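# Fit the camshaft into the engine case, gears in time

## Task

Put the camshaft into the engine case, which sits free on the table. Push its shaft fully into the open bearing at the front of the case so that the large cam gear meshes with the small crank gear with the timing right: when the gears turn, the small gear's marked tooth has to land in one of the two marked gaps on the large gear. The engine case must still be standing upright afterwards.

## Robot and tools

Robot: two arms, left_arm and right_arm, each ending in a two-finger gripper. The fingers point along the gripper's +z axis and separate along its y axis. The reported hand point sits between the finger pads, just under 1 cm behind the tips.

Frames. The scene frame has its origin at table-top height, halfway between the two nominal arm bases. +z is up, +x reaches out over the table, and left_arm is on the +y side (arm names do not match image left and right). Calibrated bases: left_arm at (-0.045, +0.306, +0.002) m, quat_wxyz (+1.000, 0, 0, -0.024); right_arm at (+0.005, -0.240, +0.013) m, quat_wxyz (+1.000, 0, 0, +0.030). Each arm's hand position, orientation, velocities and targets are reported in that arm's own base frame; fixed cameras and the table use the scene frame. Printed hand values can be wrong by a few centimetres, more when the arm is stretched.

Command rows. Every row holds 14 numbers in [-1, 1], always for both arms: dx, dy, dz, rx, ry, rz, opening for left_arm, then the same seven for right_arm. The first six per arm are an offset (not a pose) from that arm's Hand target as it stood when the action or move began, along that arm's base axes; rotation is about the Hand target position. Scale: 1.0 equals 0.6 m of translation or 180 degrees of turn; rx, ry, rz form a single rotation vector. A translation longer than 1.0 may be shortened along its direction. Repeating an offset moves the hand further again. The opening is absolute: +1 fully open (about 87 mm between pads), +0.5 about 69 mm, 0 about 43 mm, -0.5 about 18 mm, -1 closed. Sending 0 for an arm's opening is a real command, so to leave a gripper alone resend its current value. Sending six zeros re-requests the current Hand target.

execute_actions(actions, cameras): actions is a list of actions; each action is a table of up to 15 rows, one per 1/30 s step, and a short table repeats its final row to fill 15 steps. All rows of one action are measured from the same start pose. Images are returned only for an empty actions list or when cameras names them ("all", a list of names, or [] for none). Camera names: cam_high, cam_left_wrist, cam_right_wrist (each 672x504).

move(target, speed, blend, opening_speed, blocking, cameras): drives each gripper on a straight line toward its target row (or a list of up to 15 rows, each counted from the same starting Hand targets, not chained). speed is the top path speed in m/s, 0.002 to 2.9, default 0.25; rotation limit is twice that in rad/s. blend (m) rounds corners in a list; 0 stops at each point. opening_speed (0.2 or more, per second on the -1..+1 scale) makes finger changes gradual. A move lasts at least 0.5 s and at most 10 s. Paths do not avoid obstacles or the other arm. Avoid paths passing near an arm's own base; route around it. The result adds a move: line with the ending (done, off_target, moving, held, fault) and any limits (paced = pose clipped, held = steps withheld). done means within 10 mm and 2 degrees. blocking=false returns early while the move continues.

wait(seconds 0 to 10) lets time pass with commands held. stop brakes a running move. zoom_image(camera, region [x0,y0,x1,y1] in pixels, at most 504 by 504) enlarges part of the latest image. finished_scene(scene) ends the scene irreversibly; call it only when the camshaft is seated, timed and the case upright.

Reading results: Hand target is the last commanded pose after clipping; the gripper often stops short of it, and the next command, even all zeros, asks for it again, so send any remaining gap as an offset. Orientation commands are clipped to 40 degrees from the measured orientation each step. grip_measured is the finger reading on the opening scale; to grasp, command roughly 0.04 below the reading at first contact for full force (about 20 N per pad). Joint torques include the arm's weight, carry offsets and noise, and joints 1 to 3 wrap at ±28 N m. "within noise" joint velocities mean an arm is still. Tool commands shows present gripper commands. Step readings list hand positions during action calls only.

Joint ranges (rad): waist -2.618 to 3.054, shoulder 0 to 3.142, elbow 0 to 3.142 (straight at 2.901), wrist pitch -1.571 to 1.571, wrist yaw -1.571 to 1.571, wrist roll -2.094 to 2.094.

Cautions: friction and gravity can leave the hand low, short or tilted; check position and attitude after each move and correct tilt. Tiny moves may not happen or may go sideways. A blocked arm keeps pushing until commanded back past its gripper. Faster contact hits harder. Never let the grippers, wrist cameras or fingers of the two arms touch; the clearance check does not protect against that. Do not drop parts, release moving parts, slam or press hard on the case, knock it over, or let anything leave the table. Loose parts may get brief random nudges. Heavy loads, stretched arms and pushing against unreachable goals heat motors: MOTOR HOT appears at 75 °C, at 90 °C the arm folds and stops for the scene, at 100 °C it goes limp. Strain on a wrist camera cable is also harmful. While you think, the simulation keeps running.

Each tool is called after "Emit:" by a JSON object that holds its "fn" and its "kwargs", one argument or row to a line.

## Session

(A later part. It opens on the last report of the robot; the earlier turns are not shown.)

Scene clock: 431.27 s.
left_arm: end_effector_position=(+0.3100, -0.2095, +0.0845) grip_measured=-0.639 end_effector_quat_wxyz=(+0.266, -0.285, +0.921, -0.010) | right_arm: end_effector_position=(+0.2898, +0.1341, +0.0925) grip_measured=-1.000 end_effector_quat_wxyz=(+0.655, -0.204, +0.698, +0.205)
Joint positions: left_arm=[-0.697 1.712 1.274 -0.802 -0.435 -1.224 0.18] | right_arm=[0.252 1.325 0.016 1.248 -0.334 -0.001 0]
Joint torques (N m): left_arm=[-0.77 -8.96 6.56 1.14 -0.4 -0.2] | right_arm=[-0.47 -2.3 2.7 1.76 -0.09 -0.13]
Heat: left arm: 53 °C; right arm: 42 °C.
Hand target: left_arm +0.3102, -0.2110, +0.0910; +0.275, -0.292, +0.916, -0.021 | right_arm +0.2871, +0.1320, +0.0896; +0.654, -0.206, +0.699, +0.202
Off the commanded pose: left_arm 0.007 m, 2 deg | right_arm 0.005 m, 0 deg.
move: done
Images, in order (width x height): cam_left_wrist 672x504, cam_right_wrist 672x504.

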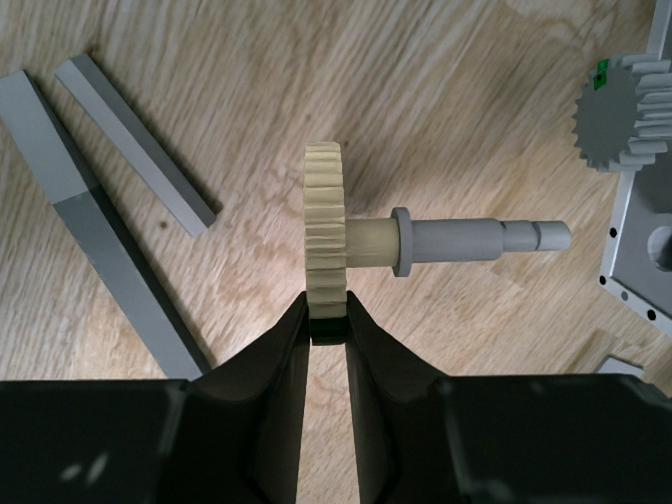

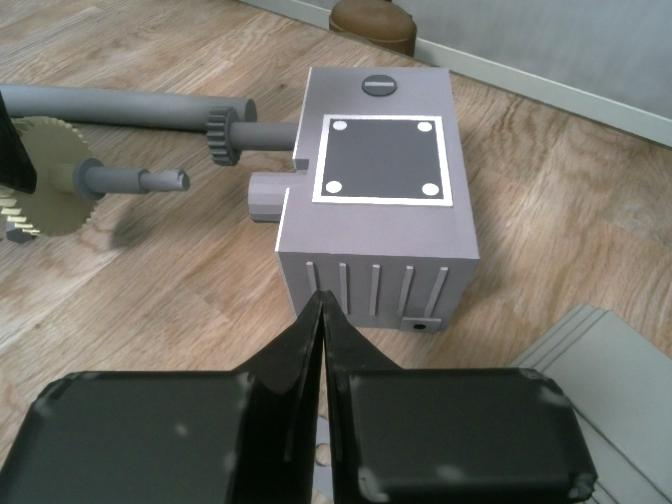

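Emit:
{"fn": "zoom_image", "kwargs": {
  "camera": "cam_left_wrist",
  "region": [372, 40, 672, 340]
}}

Emit:
{"fn": "zoom_image", "kwargs": {
  "camera": "cam_right_wrist",
  "region": [0, 50, 330, 290]
}}

Scaled by 1.680 from the camera's 672x504 image, which has a finer 960x720 frame.

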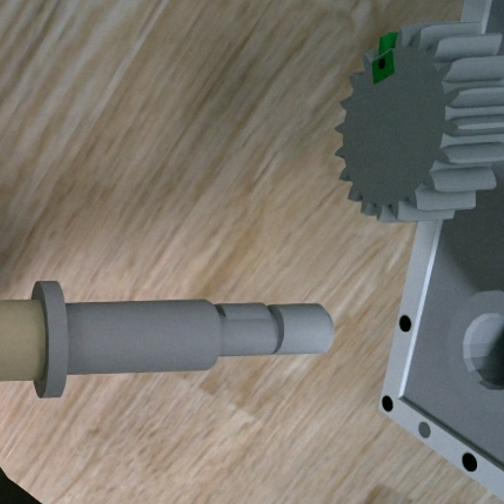

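Scaled by 1.527 from the camera's 672x504 image, which has a finer 960x720 frame.

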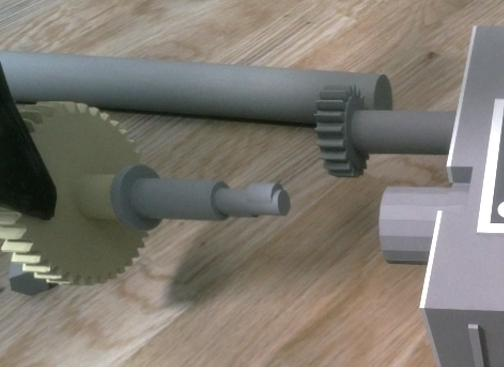

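Emit:
{"fn": "zoom_image", "kwargs": {
  "camera": "cam_left_wrist",
  "region": [552, 30, 672, 330]
}}

Scaled by 1.680 from the camera's 672x504 image, which has a finer 960x720 frame.

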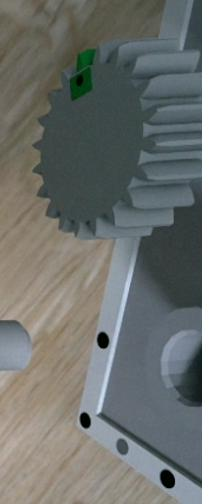

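Emit:
{"fn": "move", "kwargs": {
  "target": [-0.0125,-0.0083,0,0,0,0,-0.85,0,0,0,0,0,0,-1],
  "speed": 0.06,
  "cameras": ["cam_left_wrist","cam_right_wrist"]
}}

Emit:
{"fn": "zoom_image", "kwargs": {
  "camera": "cam_left_wrist",
  "region": [372, 60, 672, 360]
}}

Emit:
{"fn": "zoom_image", "kwargs": {
  "camera": "cam_right_wrist",
  "region": [30, 90, 330, 290]
}}

Scene clock: 470.40 s.
left_arm: end_effector_position=(+0.3034, -0.2178, +0.0828) grip_measured=-0.639 end_effector_quat_wxyz=(+0.265, -0.284, +0.921, -0.015) | right_arm: end_effector_position=(+0.2898, +0.1341, +0.0925) grip_measured=-1.000 end_effector_quat_wxyz=(+0.655, -0.204, +0.698, +0.205)
Joint positions: left_arm=[-0.724 1.712 1.268 -0.801 -0.435 -1.251 0.18] | right_arm=[0.252 1.325 0.016 1.248 -0.334 -0.001 0]
Joint torques (N m): left_arm=[-0.72 -9.43 6.57 0.98 -0.52 -0.2] | right_arm=[-0.49 -2.3 2.69 1.76 -0.09 -0.12]
Heat: left arm: 51 °C; right arm: 43 °C.
Hand target: left_arm +0.3027, -0.2160, +0.0910; +0.275, -0.292, +0.916, -0.021 | right_arm +0.2871, +0.1320, +0.0896; +0.654, -0.206, +0.699, +0.202
Off the commanded pose: left_arm 0.008 m, 2 deg | right_arm 0.005 m, 0 deg.
move: done
Images, in order (width x height): cam_left_wrist 672x504, cam_right_wrist 672x504.

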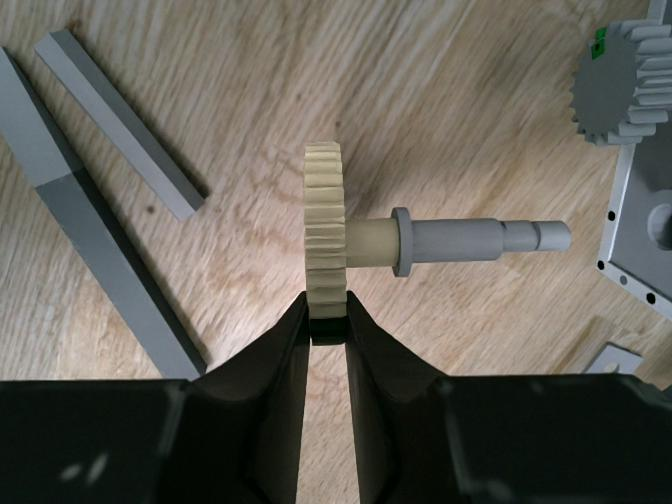

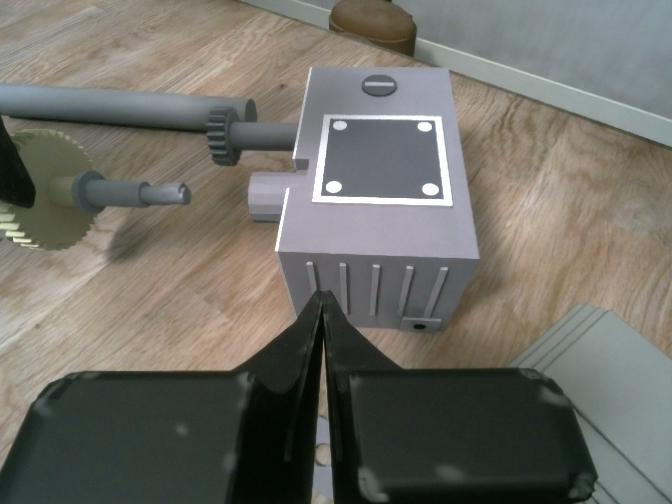

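Scaled by 1.680 from the camera's 672x504 image, which has a finer 960x720 frame.

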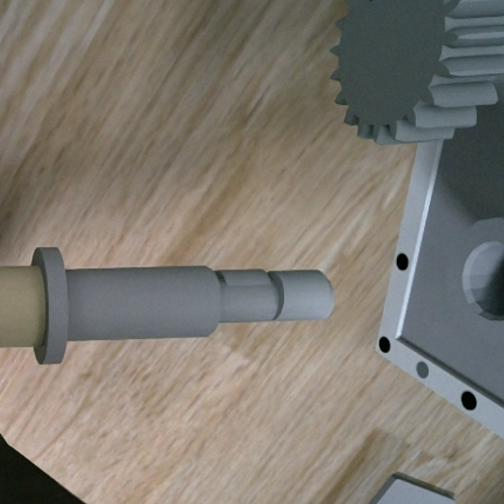

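Scaled by 1.680 from the camera's 672x504 image, which has a finer 960x720 frame.

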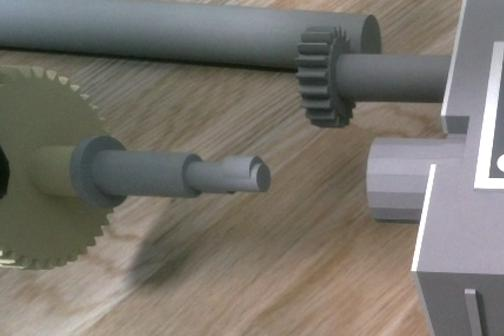

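Emit:
{"fn": "zoom_image", "kwargs": {
  "camera": "cam_left_wrist",
  "region": [572, 150, 672, 300]
}}

Scaled by 3.360 from the camera's 672x504 image, which has a finer 960x720 frame.

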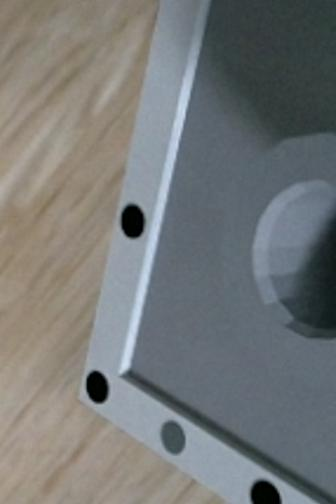

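Emit:
{"fn": "move", "kwargs": {
  "target": [0.0028,0.0018,-0.0115,-0.0095,-0.006,0,-0.85,0,0,0,0,0,0,-1],
  "speed": 0.06,
  "cameras": ["cam_left_wrist","cam_right_wrist"]
}}

Emit:
{"fn": "zoom_image", "kwargs": {
  "camera": "cam_left_wrist",
  "region": [372, 60, 672, 360]
}}

Emit:
{"fn": "zoom_image", "kwargs": {
  "camera": "cam_right_wrist",
  "region": [30, 90, 330, 290]
}}

Scene clock: 508.40 s.
left_arm: end_effector_position=(+0.3017, -0.2163, +0.0731) grip_measured=-0.639 end_effector_quat_wxyz=(+0.269, -0.286, +0.919, -0.022) | right_arm: end_effector_position=(+0.2898, +0.1341, +0.0925) grip_measured=-1.000 end_effector_quat_wxyz=(+0.655, -0.204, +0.698, +0.205)
Joint positions: left_arm=[-0.724 1.698 1.207 -0.738 -0.435 -1.252 0.18] | right_arm=[0.252 1.325 0.016 1.248 -0.334 -0.001 0]
Joint torques (N m): left_arm=[0.38 -9.87 6.5 1.13 -0.36 -0.13] | right_arm=[-0.47 -2.3 2.69 1.77 -0.08 -0.12]
Heat: left arm: 52 °C; right arm: 43 °C.
Hand target: left_arm +0.3044, -0.2150, +0.0840; +0.279, -0.296, +0.913, -0.038 | right_arm +0.2871, +0.1320, +0.0896; +0.654, -0.206, +0.699, +0.202
Off the commanded pose: left_arm 0.011 m, 3 deg | right_arm 0.005 m, 0 deg.
move: off_target (left_arm)
Images, in order (width x height): cam_left_wrist 672x504, cam_right_wrist 672x504.

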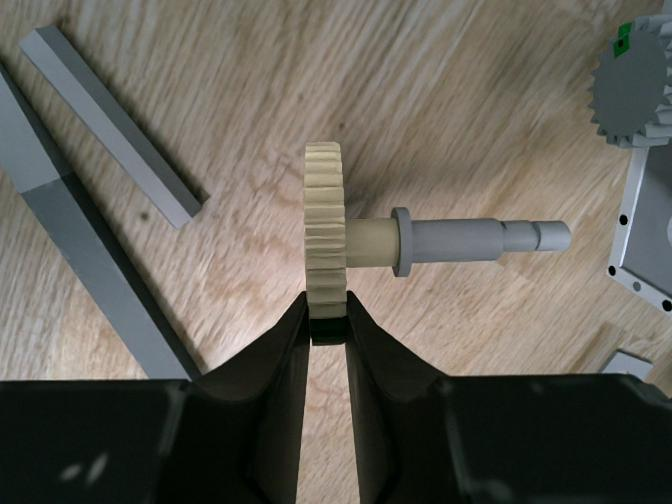

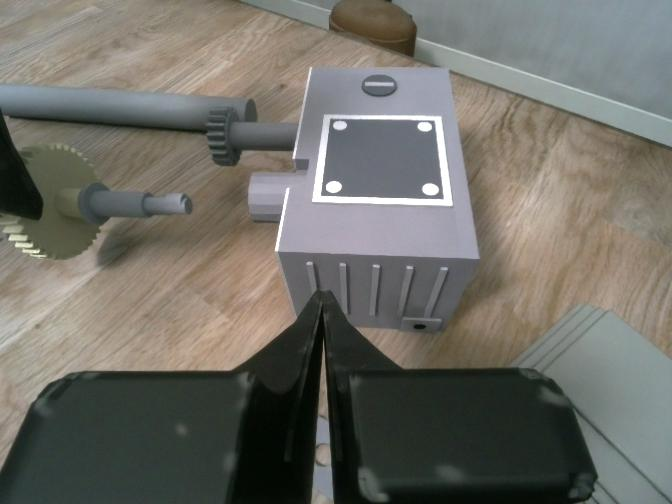

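Scaled by 1.680 from the camera's 672x504 image, which has a finer 960x720 frame.

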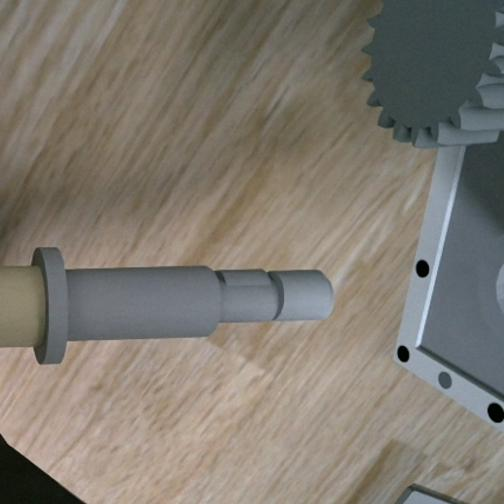

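Scaled by 1.680 from the camera's 672x504 image, which has a finer 960x720 frame.

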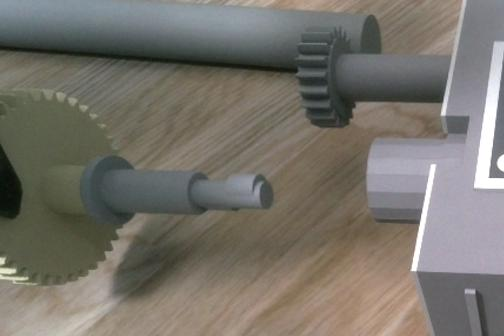

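Emit:
{"fn": "move", "kwargs": {
  "target": [0.003,0.002,0.010,0,0,0,-0.85,0,0,0,0,0,0,-1],
  "speed": 0.06,
  "cameras": ["cam_left_wrist","cam_right_wrist"]
}}

Emit:
{"fn": "zoom_image", "kwargs": {
  "camera": "cam_left_wrist",
  "region": [372, 60, 672, 360]
}}

Emit:
{"fn": "zoom_image", "kwargs": {
  "camera": "cam_right_wrist",
  "region": [30, 90, 330, 290]
}}

Scene clock: 516.93 s.
left_arm: end_effector_position=(+0.3033, -0.2141, +0.0731) grip_measured=-0.639 end_effector_quat_wxyz=(+0.269, -0.290, +0.918, -0.021) | right_arm: end_effector_position=(+0.2898, +0.1341, +0.0925) grip_measured=-1.000 end_effector_quat_wxyz=(+0.655, -0.204, +0.698, +0.205)
Joint positions: left_arm=[-0.717 1.698 1.207 -0.738 -0.435 -1.252 0.18] | right_arm=[0.252 1.325 0.016 1.248 -0.334 -0.001 0]
Joint torques (N m): left_arm=[0.31 -10.17 8.32 0.95 -0.32 -0.07] | right_arm=[-0.49 -2.32 2.7 1.76 -0.08 -0.12]
Heat: left arm: 50 °C; right arm: 43 °C.
Hand target: left_arm +0.3062, -0.2137, +0.0900; +0.279, -0.296, +0.913, -0.037 | right_arm +0.2871, +0.1320, +0.0896; +0.654, -0.206, +0.699, +0.202
Off the commanded pose: left_arm 0.017 m, 2 deg | right_arm 0.005 m, 0 deg.
move: off_target (left_arm)
Images, in order (width x height): cam_left_wrist 672x504, cam_right_wrist 672x504.

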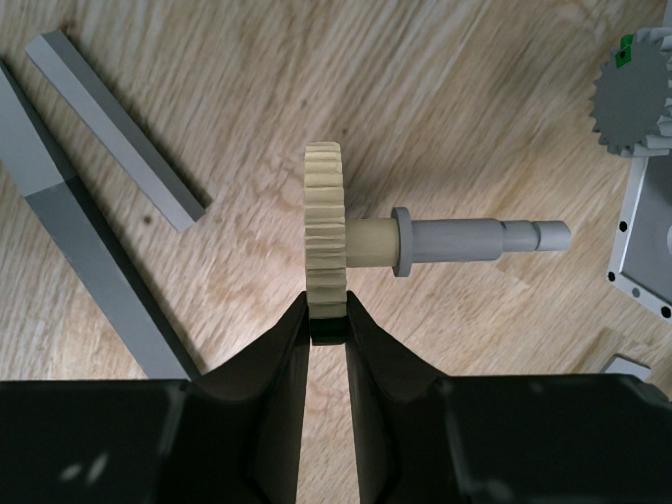

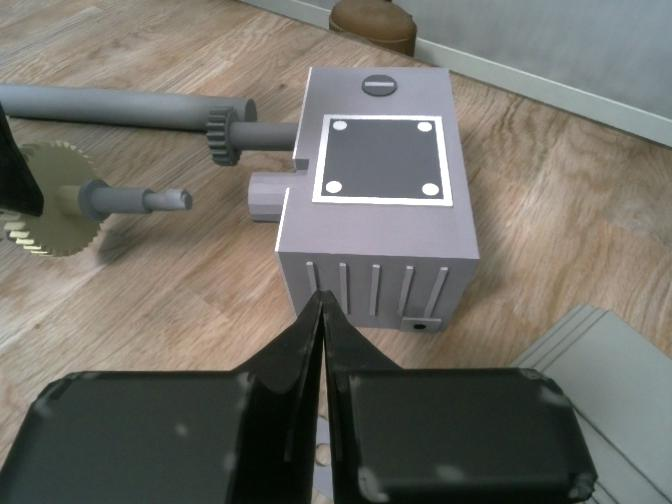

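Scaled by 1.680 from the camera's 672x504 image, which has a finer 960x720 frame.

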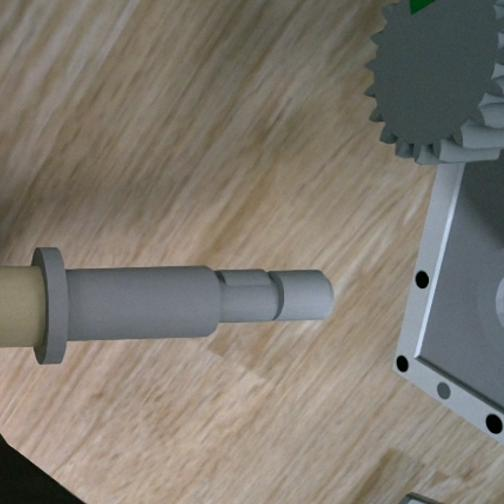

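Scaled by 1.680 from the camera's 672x504 image, which has a finer 960x720 frame.

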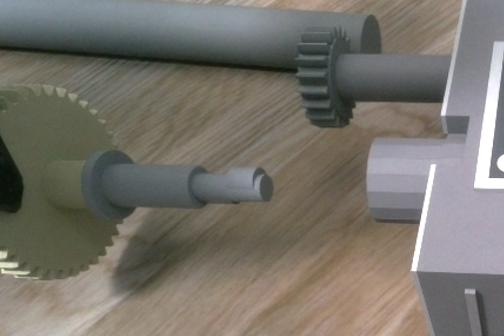

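Emit:
{"fn": "move", "kwargs": {
  "target": [-0.004,-0.0027,0.015,0,0,0,-0.85,0,0,0,0,0,0,-1],
  "speed": 0.06,
  "cameras": ["cam_left_wrist","cam_right_wrist"]
}}

Emit:
{"fn": "zoom_image", "kwargs": {
  "camera": "cam_left_wrist",
  "region": [372, 60, 672, 360]
}}

Emit:
{"fn": "zoom_image", "kwargs": {
  "camera": "cam_right_wrist",
  "region": [30, 90, 330, 290]
}}

Scene clock: 524.40 s.
left_arm: end_effector_position=(+0.2983, -0.2097, +0.0759) grip_measured=-0.639 end_effector_quat_wxyz=(+0.265, -0.288, +0.920, -0.015) | right_arm: end_effector_position=(+0.2898, +0.1341, +0.0925) grip_measured=-1.000 end_effector_quat_wxyz=(+0.655, -0.204, +0.698, +0.205)
Joint positions: left_arm=[-0.717 1.684 1.207 -0.768 -0.435 -1.252 0.18] | right_arm=[0.252 1.325 0.016 1.248 -0.334 -0.001 0]
Joint torques (N m): left_arm=[-0.53 -9.69 10.84 0.81 -0.36 -0.15] | right_arm=[-0.47 -2.3 2.7 1.76 -0.09 -0.13]
Heat: left arm: 50 °C; right arm: 44 °C.
Hand target: left_arm +0.3038, -0.2154, +0.0991; +0.279, -0.296, +0.913, -0.038 | right_arm +0.2871, +0.1320, +0.0896; +0.654, -0.206, +0.699, +0.202
Off the commanded pose: left_arm 0.024 m, 3 deg | right_arm 0.005 m, 0 deg.
move: off_target (left_arm)
Images, in order (width x height): cam_left_wrist 672x504, cam_right_wrist 672x504.

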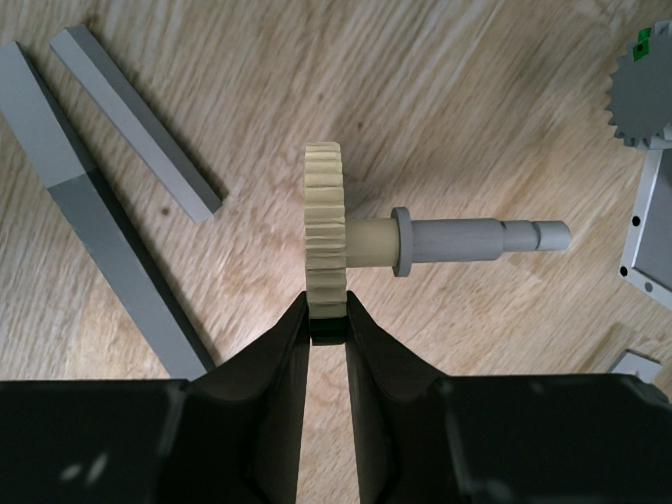

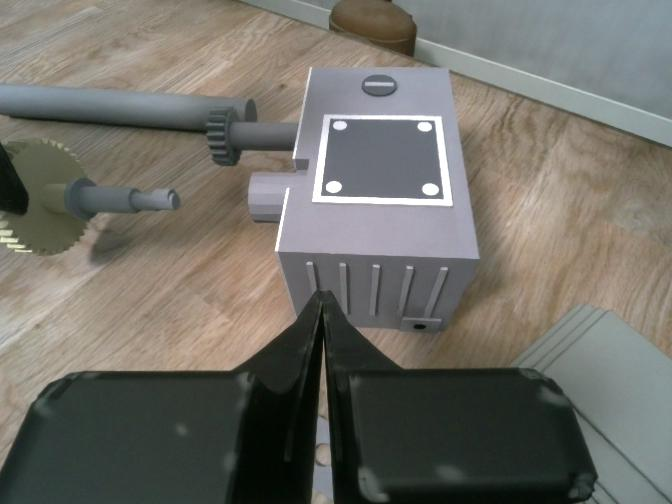

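Scaled by 1.680 from the camera's 672x504 image, which has a finer 960x720 frame.

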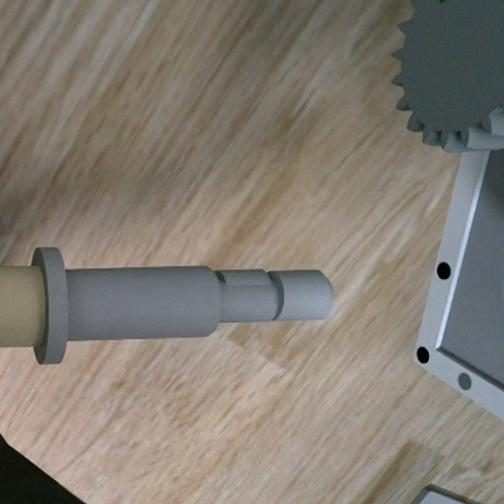

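Scaled by 1.680 from the camera's 672x504 image, which has a finer 960x720 frame.

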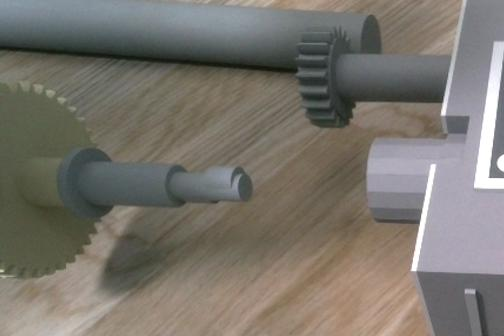

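Emit:
{"fn": "move", "kwargs": {
  "target": [0.012,-0.0263,-0.0177,0,0,0,-0.85,0,0,0,0,0,0,-1],
  "speed": 0.06,
  "cameras": ["cam_left_wrist","cam_right_wrist"]
}}

Emit:
{"fn": "zoom_image", "kwargs": {
  "camera": "cam_left_wrist",
  "region": [372, 60, 672, 360]
}}

Emit:
{"fn": "zoom_image", "kwargs": {
  "camera": "cam_right_wrist",
  "region": [30, 90, 330, 290]
}}

Scene clock: 538.37 s.
left_arm: end_effector_position=(+0.3032, -0.2240, +0.0827) grip_measured=-0.639 end_effector_quat_wxyz=(+0.270, -0.288, +0.918, -0.029) | right_arm: end_effector_position=(+0.2898, +0.1341, +0.0925) grip_measured=-1.000 end_effector_quat_wxyz=(+0.655, -0.204, +0.698, +0.205)
Joint positions: left_arm=[-0.737 1.703 1.249 -0.768 -0.435 -1.267 0.18] | right_arm=[0.252 1.325 0.016 1.248 -0.334 -0.001 0]
Joint torques (N m): left_arm=[-0.76 -5.87 10.37 1.11 -0.46 -0.19] | right_arm=[-0.46 -2.3 2.7 1.76 -0.09 -0.12]
Heat: left arm: 51 °C; right arm: 44 °C.
Hand target: left_arm +0.3109, -0.2310, +0.0883; +0.279, -0.295, +0.913, -0.037 | right_arm +0.2871, +0.1320, +0.0896; +0.654, -0.206, +0.699, +0.202
Off the commanded pose: left_arm 0.012 m, 2 deg | right_arm 0.005 m, 0 deg.
move: off_target (left_arm)
Images, in order (width x height): cam_left_wrist 672x504, cam_right_wrist 672x504.

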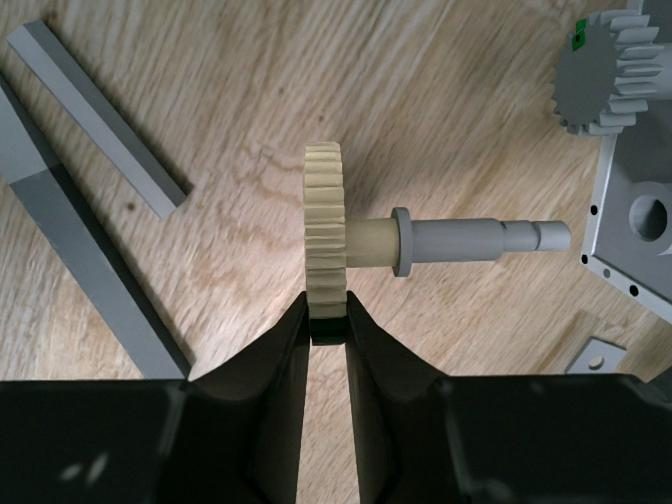

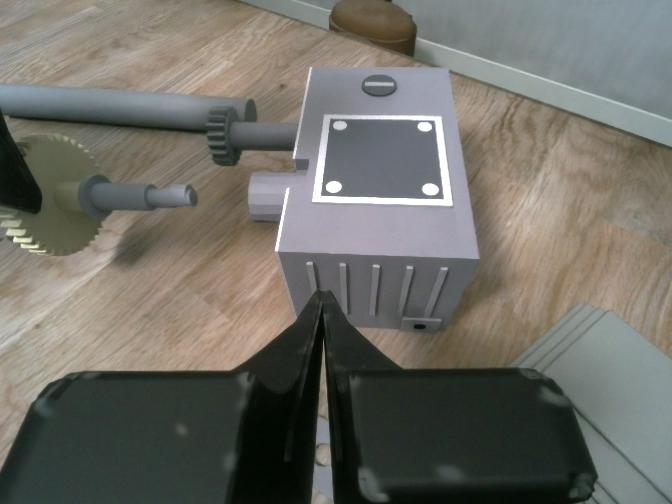

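Scaled by 1.680 from the camera's 672x504 image, which has a finer 960x720 frame.

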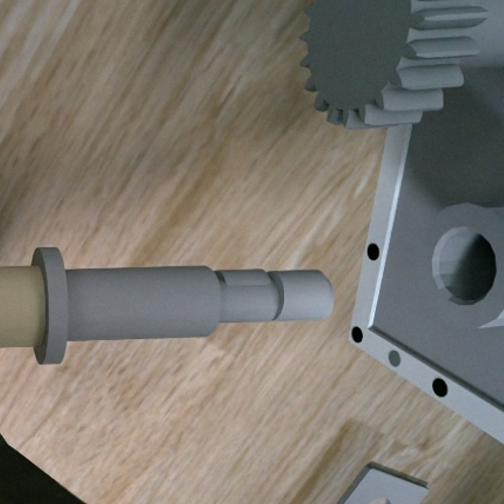

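Scaled by 1.680 from the camera's 672x504 image, which has a finer 960x720 frame.

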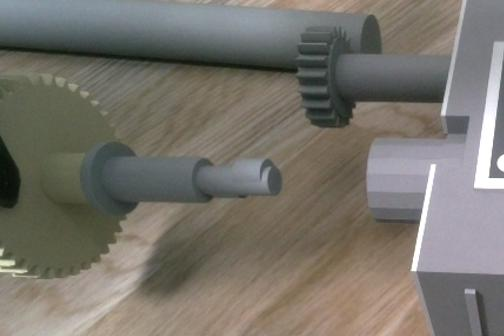

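Emit:
{"fn": "move", "kwargs": {
  "target": [0.022,-0.0155,-0.0075,0,0,0,-0.85,0,0,0,0,0,0,-1],
  "speed": 0.06,
  "cameras": ["cam_left_wrist","cam_right_wrist"]
}}

Emit:
{"fn": "zoom_image", "kwargs": {
  "camera": "cam_left_wrist",
  "region": [372, 60, 672, 360]
}}

Emit:
{"fn": "zoom_image", "kwargs": {
  "camera": "cam_right_wrist",
  "region": [30, 90, 330, 290]
}}

Scene clock: 552.70 s.
left_arm: end_effector_position=(+0.3147, -0.2343, +0.0786) grip_measured=-0.639 end_effector_quat_wxyz=(+0.270, -0.289, +0.918, -0.028) | right_arm: end_effector_position=(+0.2898, +0.1341, +0.0925) grip_measured=-1.000 end_effector_quat_wxyz=(+0.655, -0.204, +0.698, +0.205)
Joint positions: left_arm=[-0.737 1.764 1.304 -0.763 -0.435 -1.268 0.18] | right_arm=[0.252 1.325 0.016 1.248 -0.334 -0.001 0]
Joint torques (N m): left_arm=[-0.17 -6.26 10.44 1.15 -0.43 -0.15] | right_arm=[-0.47 -2.3 2.71 1.77 -0.08 -0.12]
Motor temperatures (°C): left_arm=[23 47 40 29 26 25 27] | right_arm=[25 27 32 44 27 26 27]
Heat: left arm: 47 °C; right arm: 44 °C.
Hand target: left_arm +0.3241, -0.2403, +0.0838; +0.279, -0.296, +0.913, -0.037 | right_arm +0.2871, +0.1320, +0.0896; +0.654, -0.206, +0.699, +0.202
Off the commanded pose: left_arm 0.012 m, 2 deg | right_arm 0.005 m, 0 deg.
move: off_target (left_arm)
Images, in order (width x height): cam_left_wrist 672x504, cam_right_wrist 672x504.

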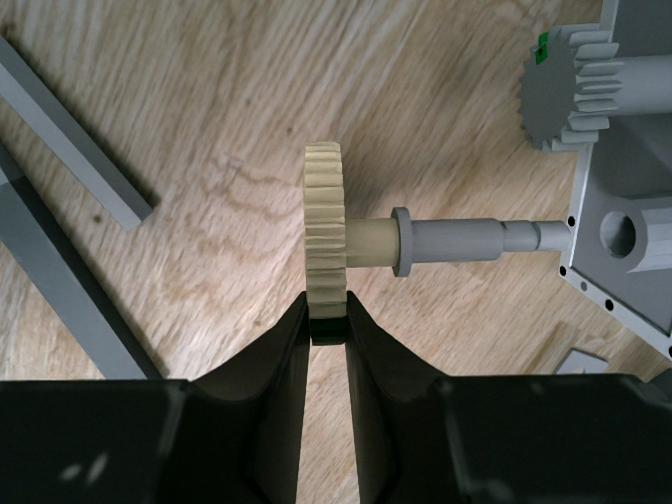

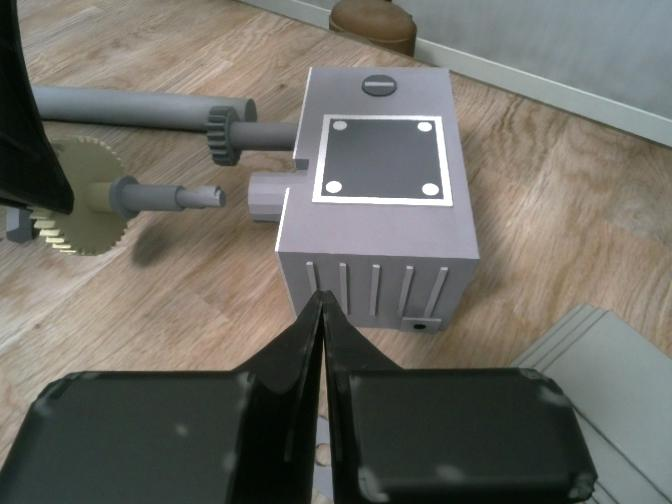

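Scaled by 1.680 from the camera's 672x504 image, which has a finer 960x720 frame.

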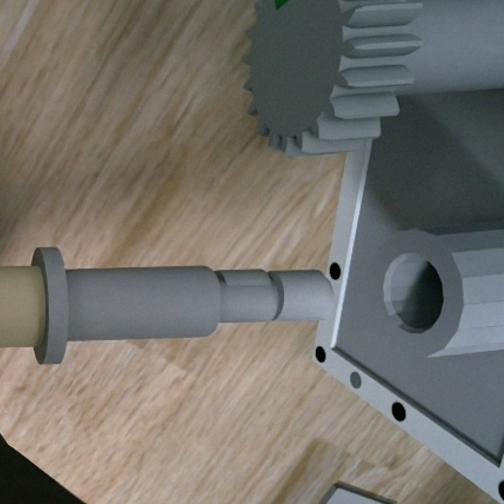

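Scaled by 1.680 from the camera's 672x504 image, which has a finer 960x720 frame.

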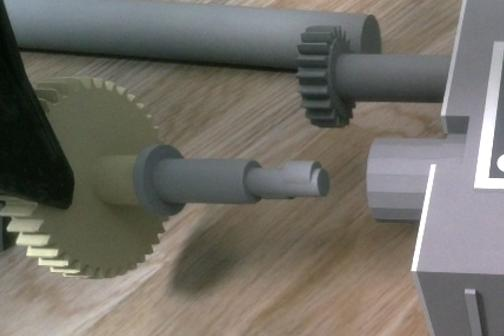

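Emit:
{"fn": "zoom_image", "kwargs": {
  "camera": "cam_left_wrist",
  "region": [522, 20, 672, 320]
}}

Scaled by 1.680 from the camera's 672x504 image, which has a finer 960x720 frame.

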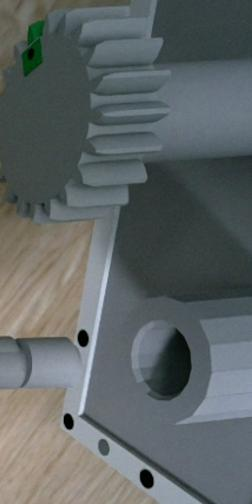

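Emit:
{"fn": "move", "kwargs": {
  "target": [-0.0035,-0.0123,0.0075,0.0069,0.0046,0.0167,-0.85,0,0,0,0,0,0,-1],
  "speed": 0.06,
  "cameras": ["cam_left_wrist","cam_right_wrist"]
}}

Emit:
{"fn": "zoom_image", "kwargs": {
  "camera": "cam_left_wrist",
  "region": [372, 60, 672, 360]
}}

Emit:
{"fn": "zoom_image", "kwargs": {
  "camera": "cam_right_wrist",
  "region": [30, 90, 330, 290]
}}

Scene clock: 586.83 s.
left_arm: end_effector_position=(+0.3165, -0.2473, +0.0849) grip_measured=-0.639 end_effector_quat_wxyz=(+0.266, -0.310, +0.912, -0.025) | right_arm: end_effector_position=(+0.2898, +0.1341, +0.0925) grip_measured=-1.000 end_effector_quat_wxyz=(+0.655, -0.204, +0.698, +0.205)
Joint positions: left_arm=[-0.761 1.811 1.392 -0.837 -0.446 -1.345 0.18] | right_arm=[0.252 1.325 0.016 1.248 -0.334 -0.001 0]
Joint torques (N m): left_arm=[-0.7 -6.5 10.39 0.78 -0.7 -0.19] | right_arm=[-0.46 -2.3 2.69 1.77 -0.09 -0.12]
Heat: left arm: 44 °C; right arm: 44 °C.
Hand target: left_arm +0.3221, -0.2478, +0.0884; +0.277, -0.317, +0.907, -0.018 | right_arm +0.2871, +0.1320, +0.0896; +0.654, -0.206, +0.699, +0.202
Off the commanded pose: left_arm 0.007 m, 2 deg | right_arm 0.005 m, 0 deg.
move: done
Images, in order (width x height): cam_left_wrist 672x504, cam_right_wrist 672x504.

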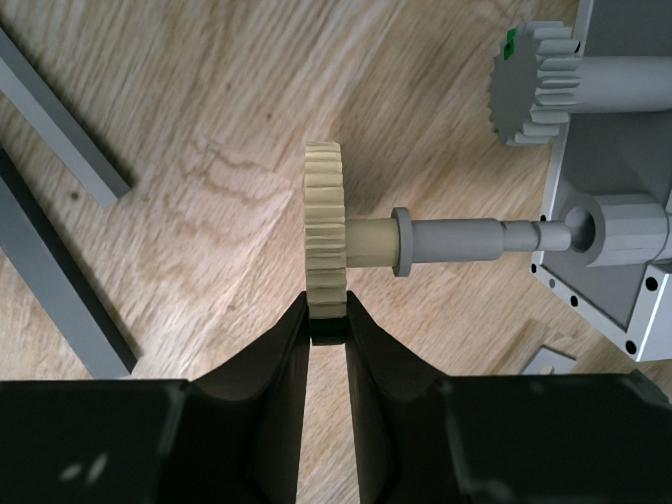

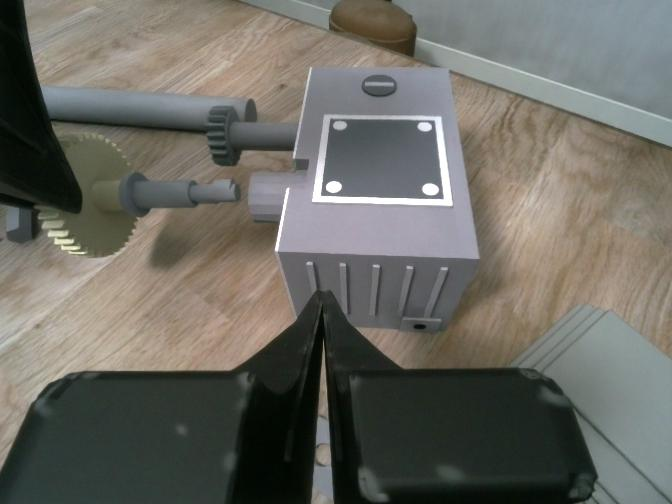

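Scaled by 1.680 from the camera's 672x504 image, which has a finer 960x720 frame.

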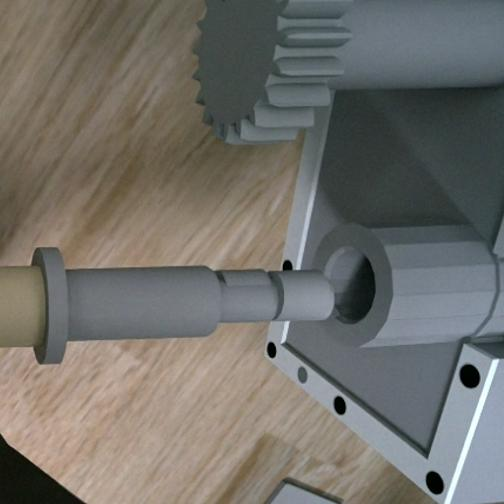

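Scaled by 1.680 from the camera's 672x504 image, which has a finer 960x720 frame.

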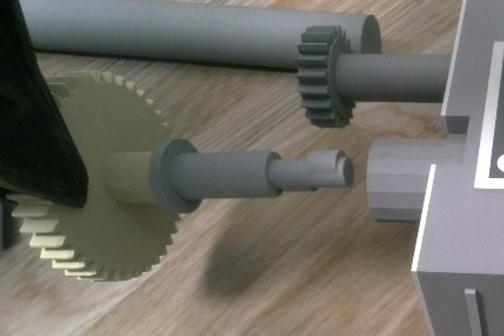

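Emit:
{"fn": "move", "kwargs": {
  "target": [0,0,-0.001,0.0139,0.0092,0,-0.85,0,0,0,0,0,0,-1],
  "speed": 0.06,
  "cameras": ["cam_left_wrist","cam_right_wrist"]
}}

Emit:
{"fn": "zoom_image", "kwargs": {
  "camera": "cam_left_wrist",
  "region": [372, 60, 672, 360]
}}

Emit:
{"fn": "zoom_image", "kwargs": {
  "camera": "cam_right_wrist",
  "region": [30, 90, 330, 290]
}}

Scene clock: 598.57 s.
left_arm: end_effector_position=(+0.3176, -0.2471, +0.0849) grip_measured=-0.639 end_effector_quat_wxyz=(+0.260, -0.306, +0.916, -0.002) | right_arm: end_effector_position=(+0.2898, +0.1341, +0.0925) grip_measured=-1.000 end_effector_quat_wxyz=(+0.655, -0.204, +0.698, +0.205)
Joint positions: left_arm=[-0.764 1.856 1.46 -0.908 -0.458 -1.347 0.18] | right_arm=[0.252 1.325 0.016 1.248 -0.334 -0.001 0]
Joint torques (N m): left_arm=[-0.9 -6.76 10.29 0.68 -0.72 -0.21] | right_arm=[-0.46 -2.32 2.7 1.77 -0.09 -0.12]
Heat: left arm: 43 °C; right arm: 44 °C.
Hand target: left_arm +0.3221, -0.2478, +0.0877; +0.270, -0.311, +0.911, +0.006 | right_arm +0.2871, +0.1320, +0.0896; +0.654, -0.206, +0.699, +0.202
Off the commanded pose: left_arm 0.005 m, 2 deg | right_arm 0.005 m, 0 deg.
move: done
Images, in order (width x height): cam_left_wrist 672x504, cam_right_wrist 672x504.

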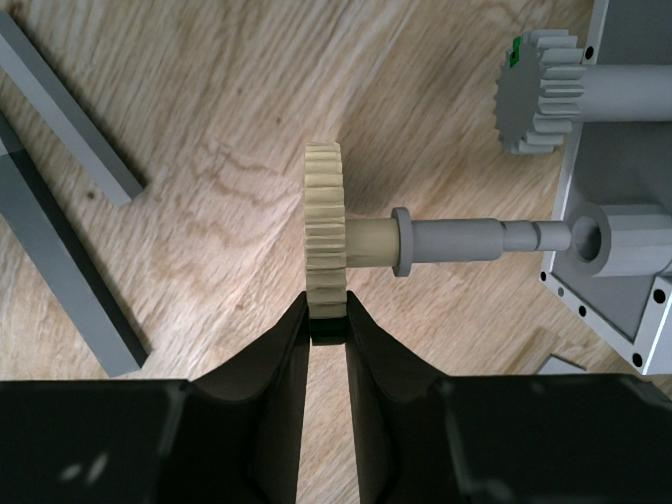

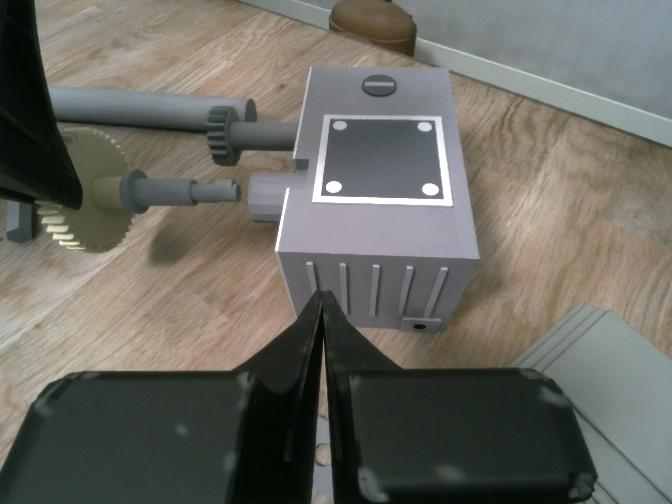

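Scaled by 1.680 from the camera's 672x504 image, which has a finer 960x720 frame.

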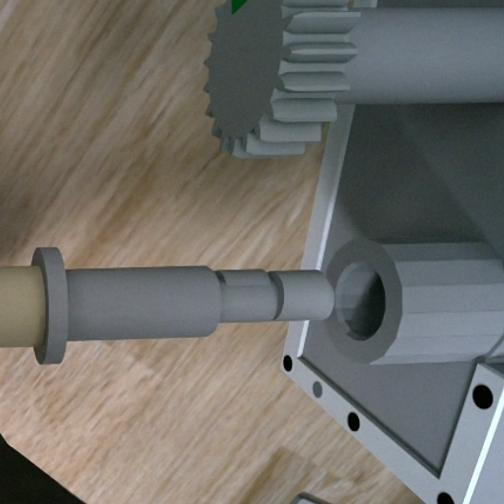

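Scaled by 1.680 from the camera's 672x504 image, which has a finer 960x720 frame.

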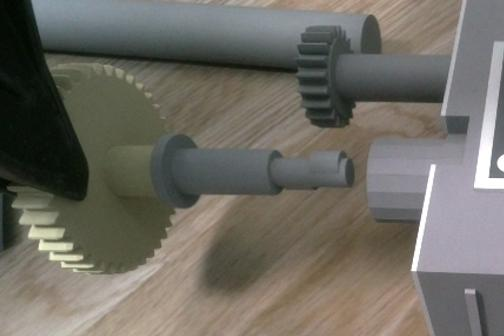

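Emit:
{"fn": "move", "kwargs": {
  "target": [-0.0018,-0.0093,-0.0067,0,0,0,-0.85,0,0,0,0,0,0,-1],
  "speed": 0.06,
  "cameras": ["cam_left_wrist","cam_right_wrist"]
}}

Emit:
{"fn": "zoom_image", "kwargs": {
  "camera": "cam_left_wrist",
  "region": [372, 60, 672, 360]
}}

Emit:
{"fn": "zoom_image", "kwargs": {
  "camera": "cam_right_wrist",
  "region": [30, 90, 330, 290]
}}

Scene clock: 608.63 s.
left_arm: end_effector_position=(+0.3156, -0.2525, +0.0808) grip_measured=-0.639 end_effector_quat_wxyz=(+0.259, -0.306, +0.916, +0.000) | right_arm: end_effector_position=(+0.2898, +0.1341, +0.0925) grip_measured=-1.000 end_effector_quat_wxyz=(+0.655, -0.204, +0.698, +0.205)
Joint positions: left_arm=[-0.778 1.872 1.466 -0.909 -0.461 -1.361 0.18] | right_arm=[0.252 1.325 0.016 1.248 -0.334 -0.001 0]
Joint torques (N m): left_arm=[-0.79 -6.93 10.18 0.69 -0.73 -0.2] | right_arm=[-0.47 -2.29 2.69 1.77 -0.08 -0.12]
Motor temperatures (°C): left_arm=[23 42 41 29 27 25 27] | right_arm=[25 27 32 44 27 26 27]
Heat: left arm: 42 °C; right arm: 44 °C.
Hand target: left_arm +0.3210, -0.2533, +0.0837; +0.270, -0.311, +0.911, +0.006 | right_arm +0.2871, +0.1320, +0.0896; +0.654, -0.206, +0.699, +0.202
Off the commanded pose: left_arm 0.006 m, 2 deg | right_arm 0.005 m, 0 deg.
move: done
Images, in order (width x height): cam_left_wrist 672x504, cam_right_wrist 672x504.

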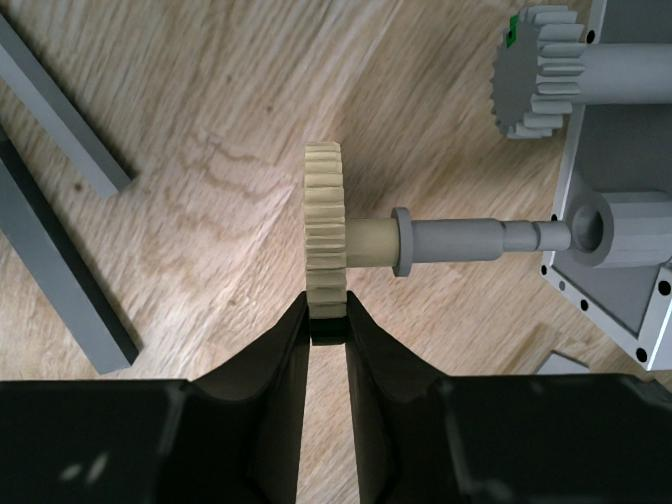

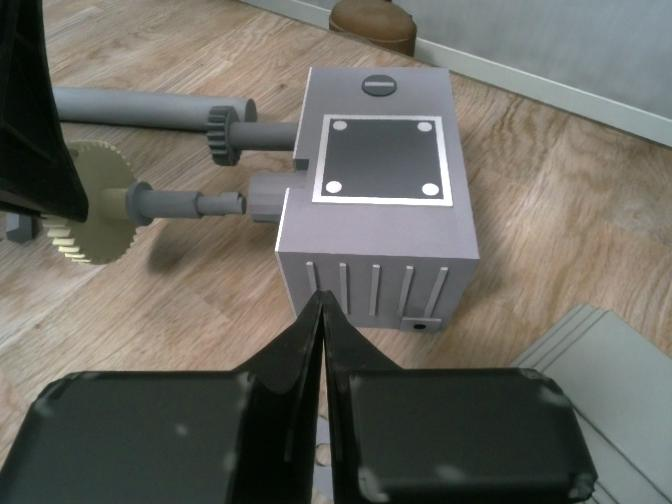

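Scaled by 1.680 from the camera's 672x504 image, which has a finer 960x720 frame.

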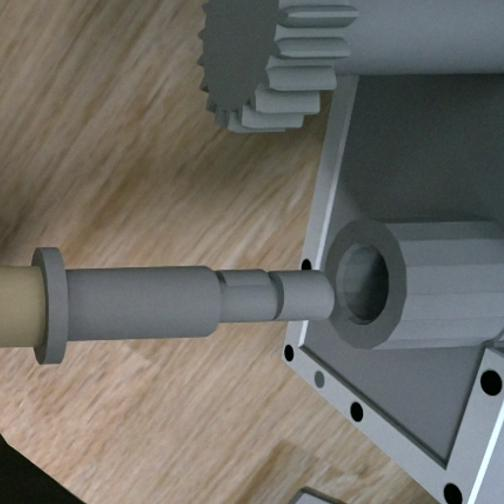

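Scaled by 1.680 from the camera's 672x504 image, which has a finer 960x720 frame.

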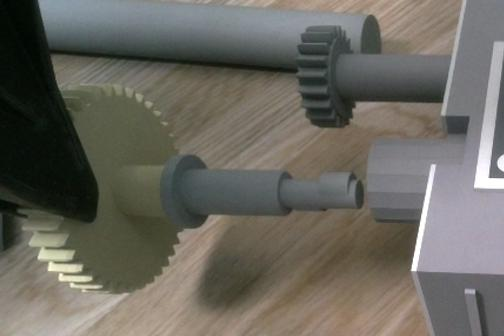

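Emit:
{"fn": "move", "kwargs": {
  "target": [0.0042,0.0028,0.0055,0,0,0,-0.85,0,0,0,0,0,0,-1],
  "speed": 0.06,
  "cameras": ["cam_left_wrist","cam_right_wrist"]
}}

Emit:
{"fn": "zoom_image", "kwargs": {
  "camera": "cam_left_wrist",
  "region": [372, 60, 672, 360]
}}

Emit:
{"fn": "zoom_image", "kwargs": {
  "camera": "cam_right_wrist",
  "region": [30, 90, 330, 290]
}}

Scene clock: 622.93 s.
left_arm: end_effector_position=(+0.3173, -0.2542, +0.0843) grip_measured=-0.639 end_effector_quat_wxyz=(+0.260, -0.306, +0.916, -0.004) | right_arm: end_effector_position=(+0.2898, +0.1341, +0.0925) grip_measured=-1.000 end_effector_quat_wxyz=(+0.655, -0.204, +0.698, +0.205)
Joint positions: left_arm=[-0.778 1.872 1.479 -0.913 -0.461 -1.361 0.18] | right_arm=[0.252 1.325 0.016 1.248 -0.334 -0.001 0]
Joint torques (N m): left_arm=[0.02 -6.97 10.21 0.64 -0.7 -0.12] | right_arm=[-0.46 -2.32 2.7 1.77 -0.09 -0.12]
Heat: left arm: 42 °C; right arm: 45 °C.
Hand target: left_arm +0.3235, -0.2517, +0.0870; +0.270, -0.311, +0.911, +0.006 | right_arm +0.2871, +0.1320, +0.0896; +0.654, -0.206, +0.699, +0.202
Off the commanded pose: left_arm 0.007 m, 2 deg | right_arm 0.005 m, 0 deg.
move: done
Images, in order (width x height): cam_left_wrist 672x504, cam_right_wrist 672x504.

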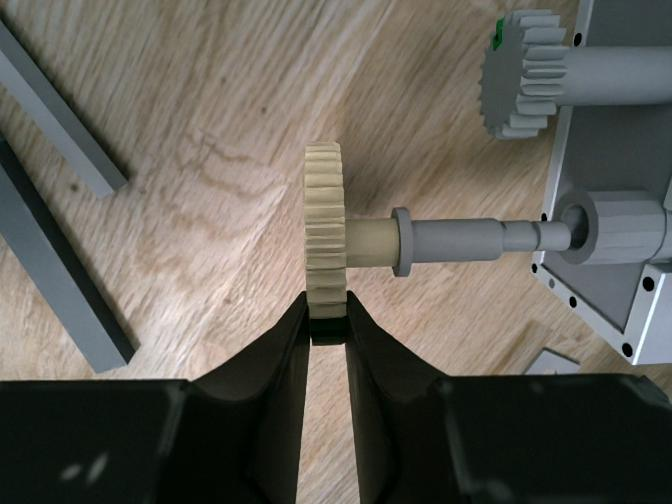

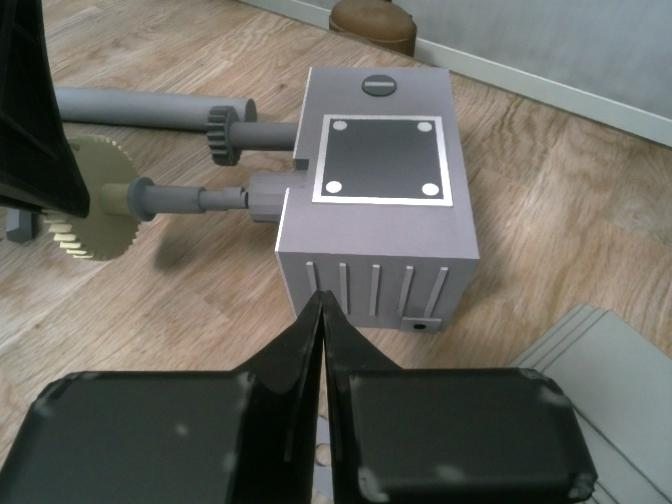

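Scaled by 1.680 from the camera's 672x504 image, which has a finer 960x720 frame.

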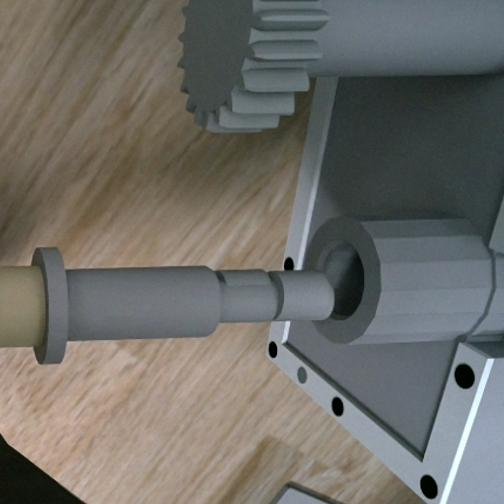

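Scaled by 1.680 from the camera's 672x504 image, which has a finer 960x720 frame.

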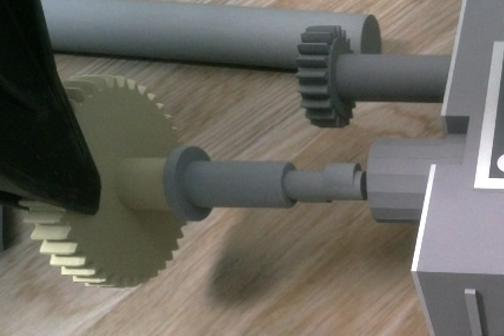

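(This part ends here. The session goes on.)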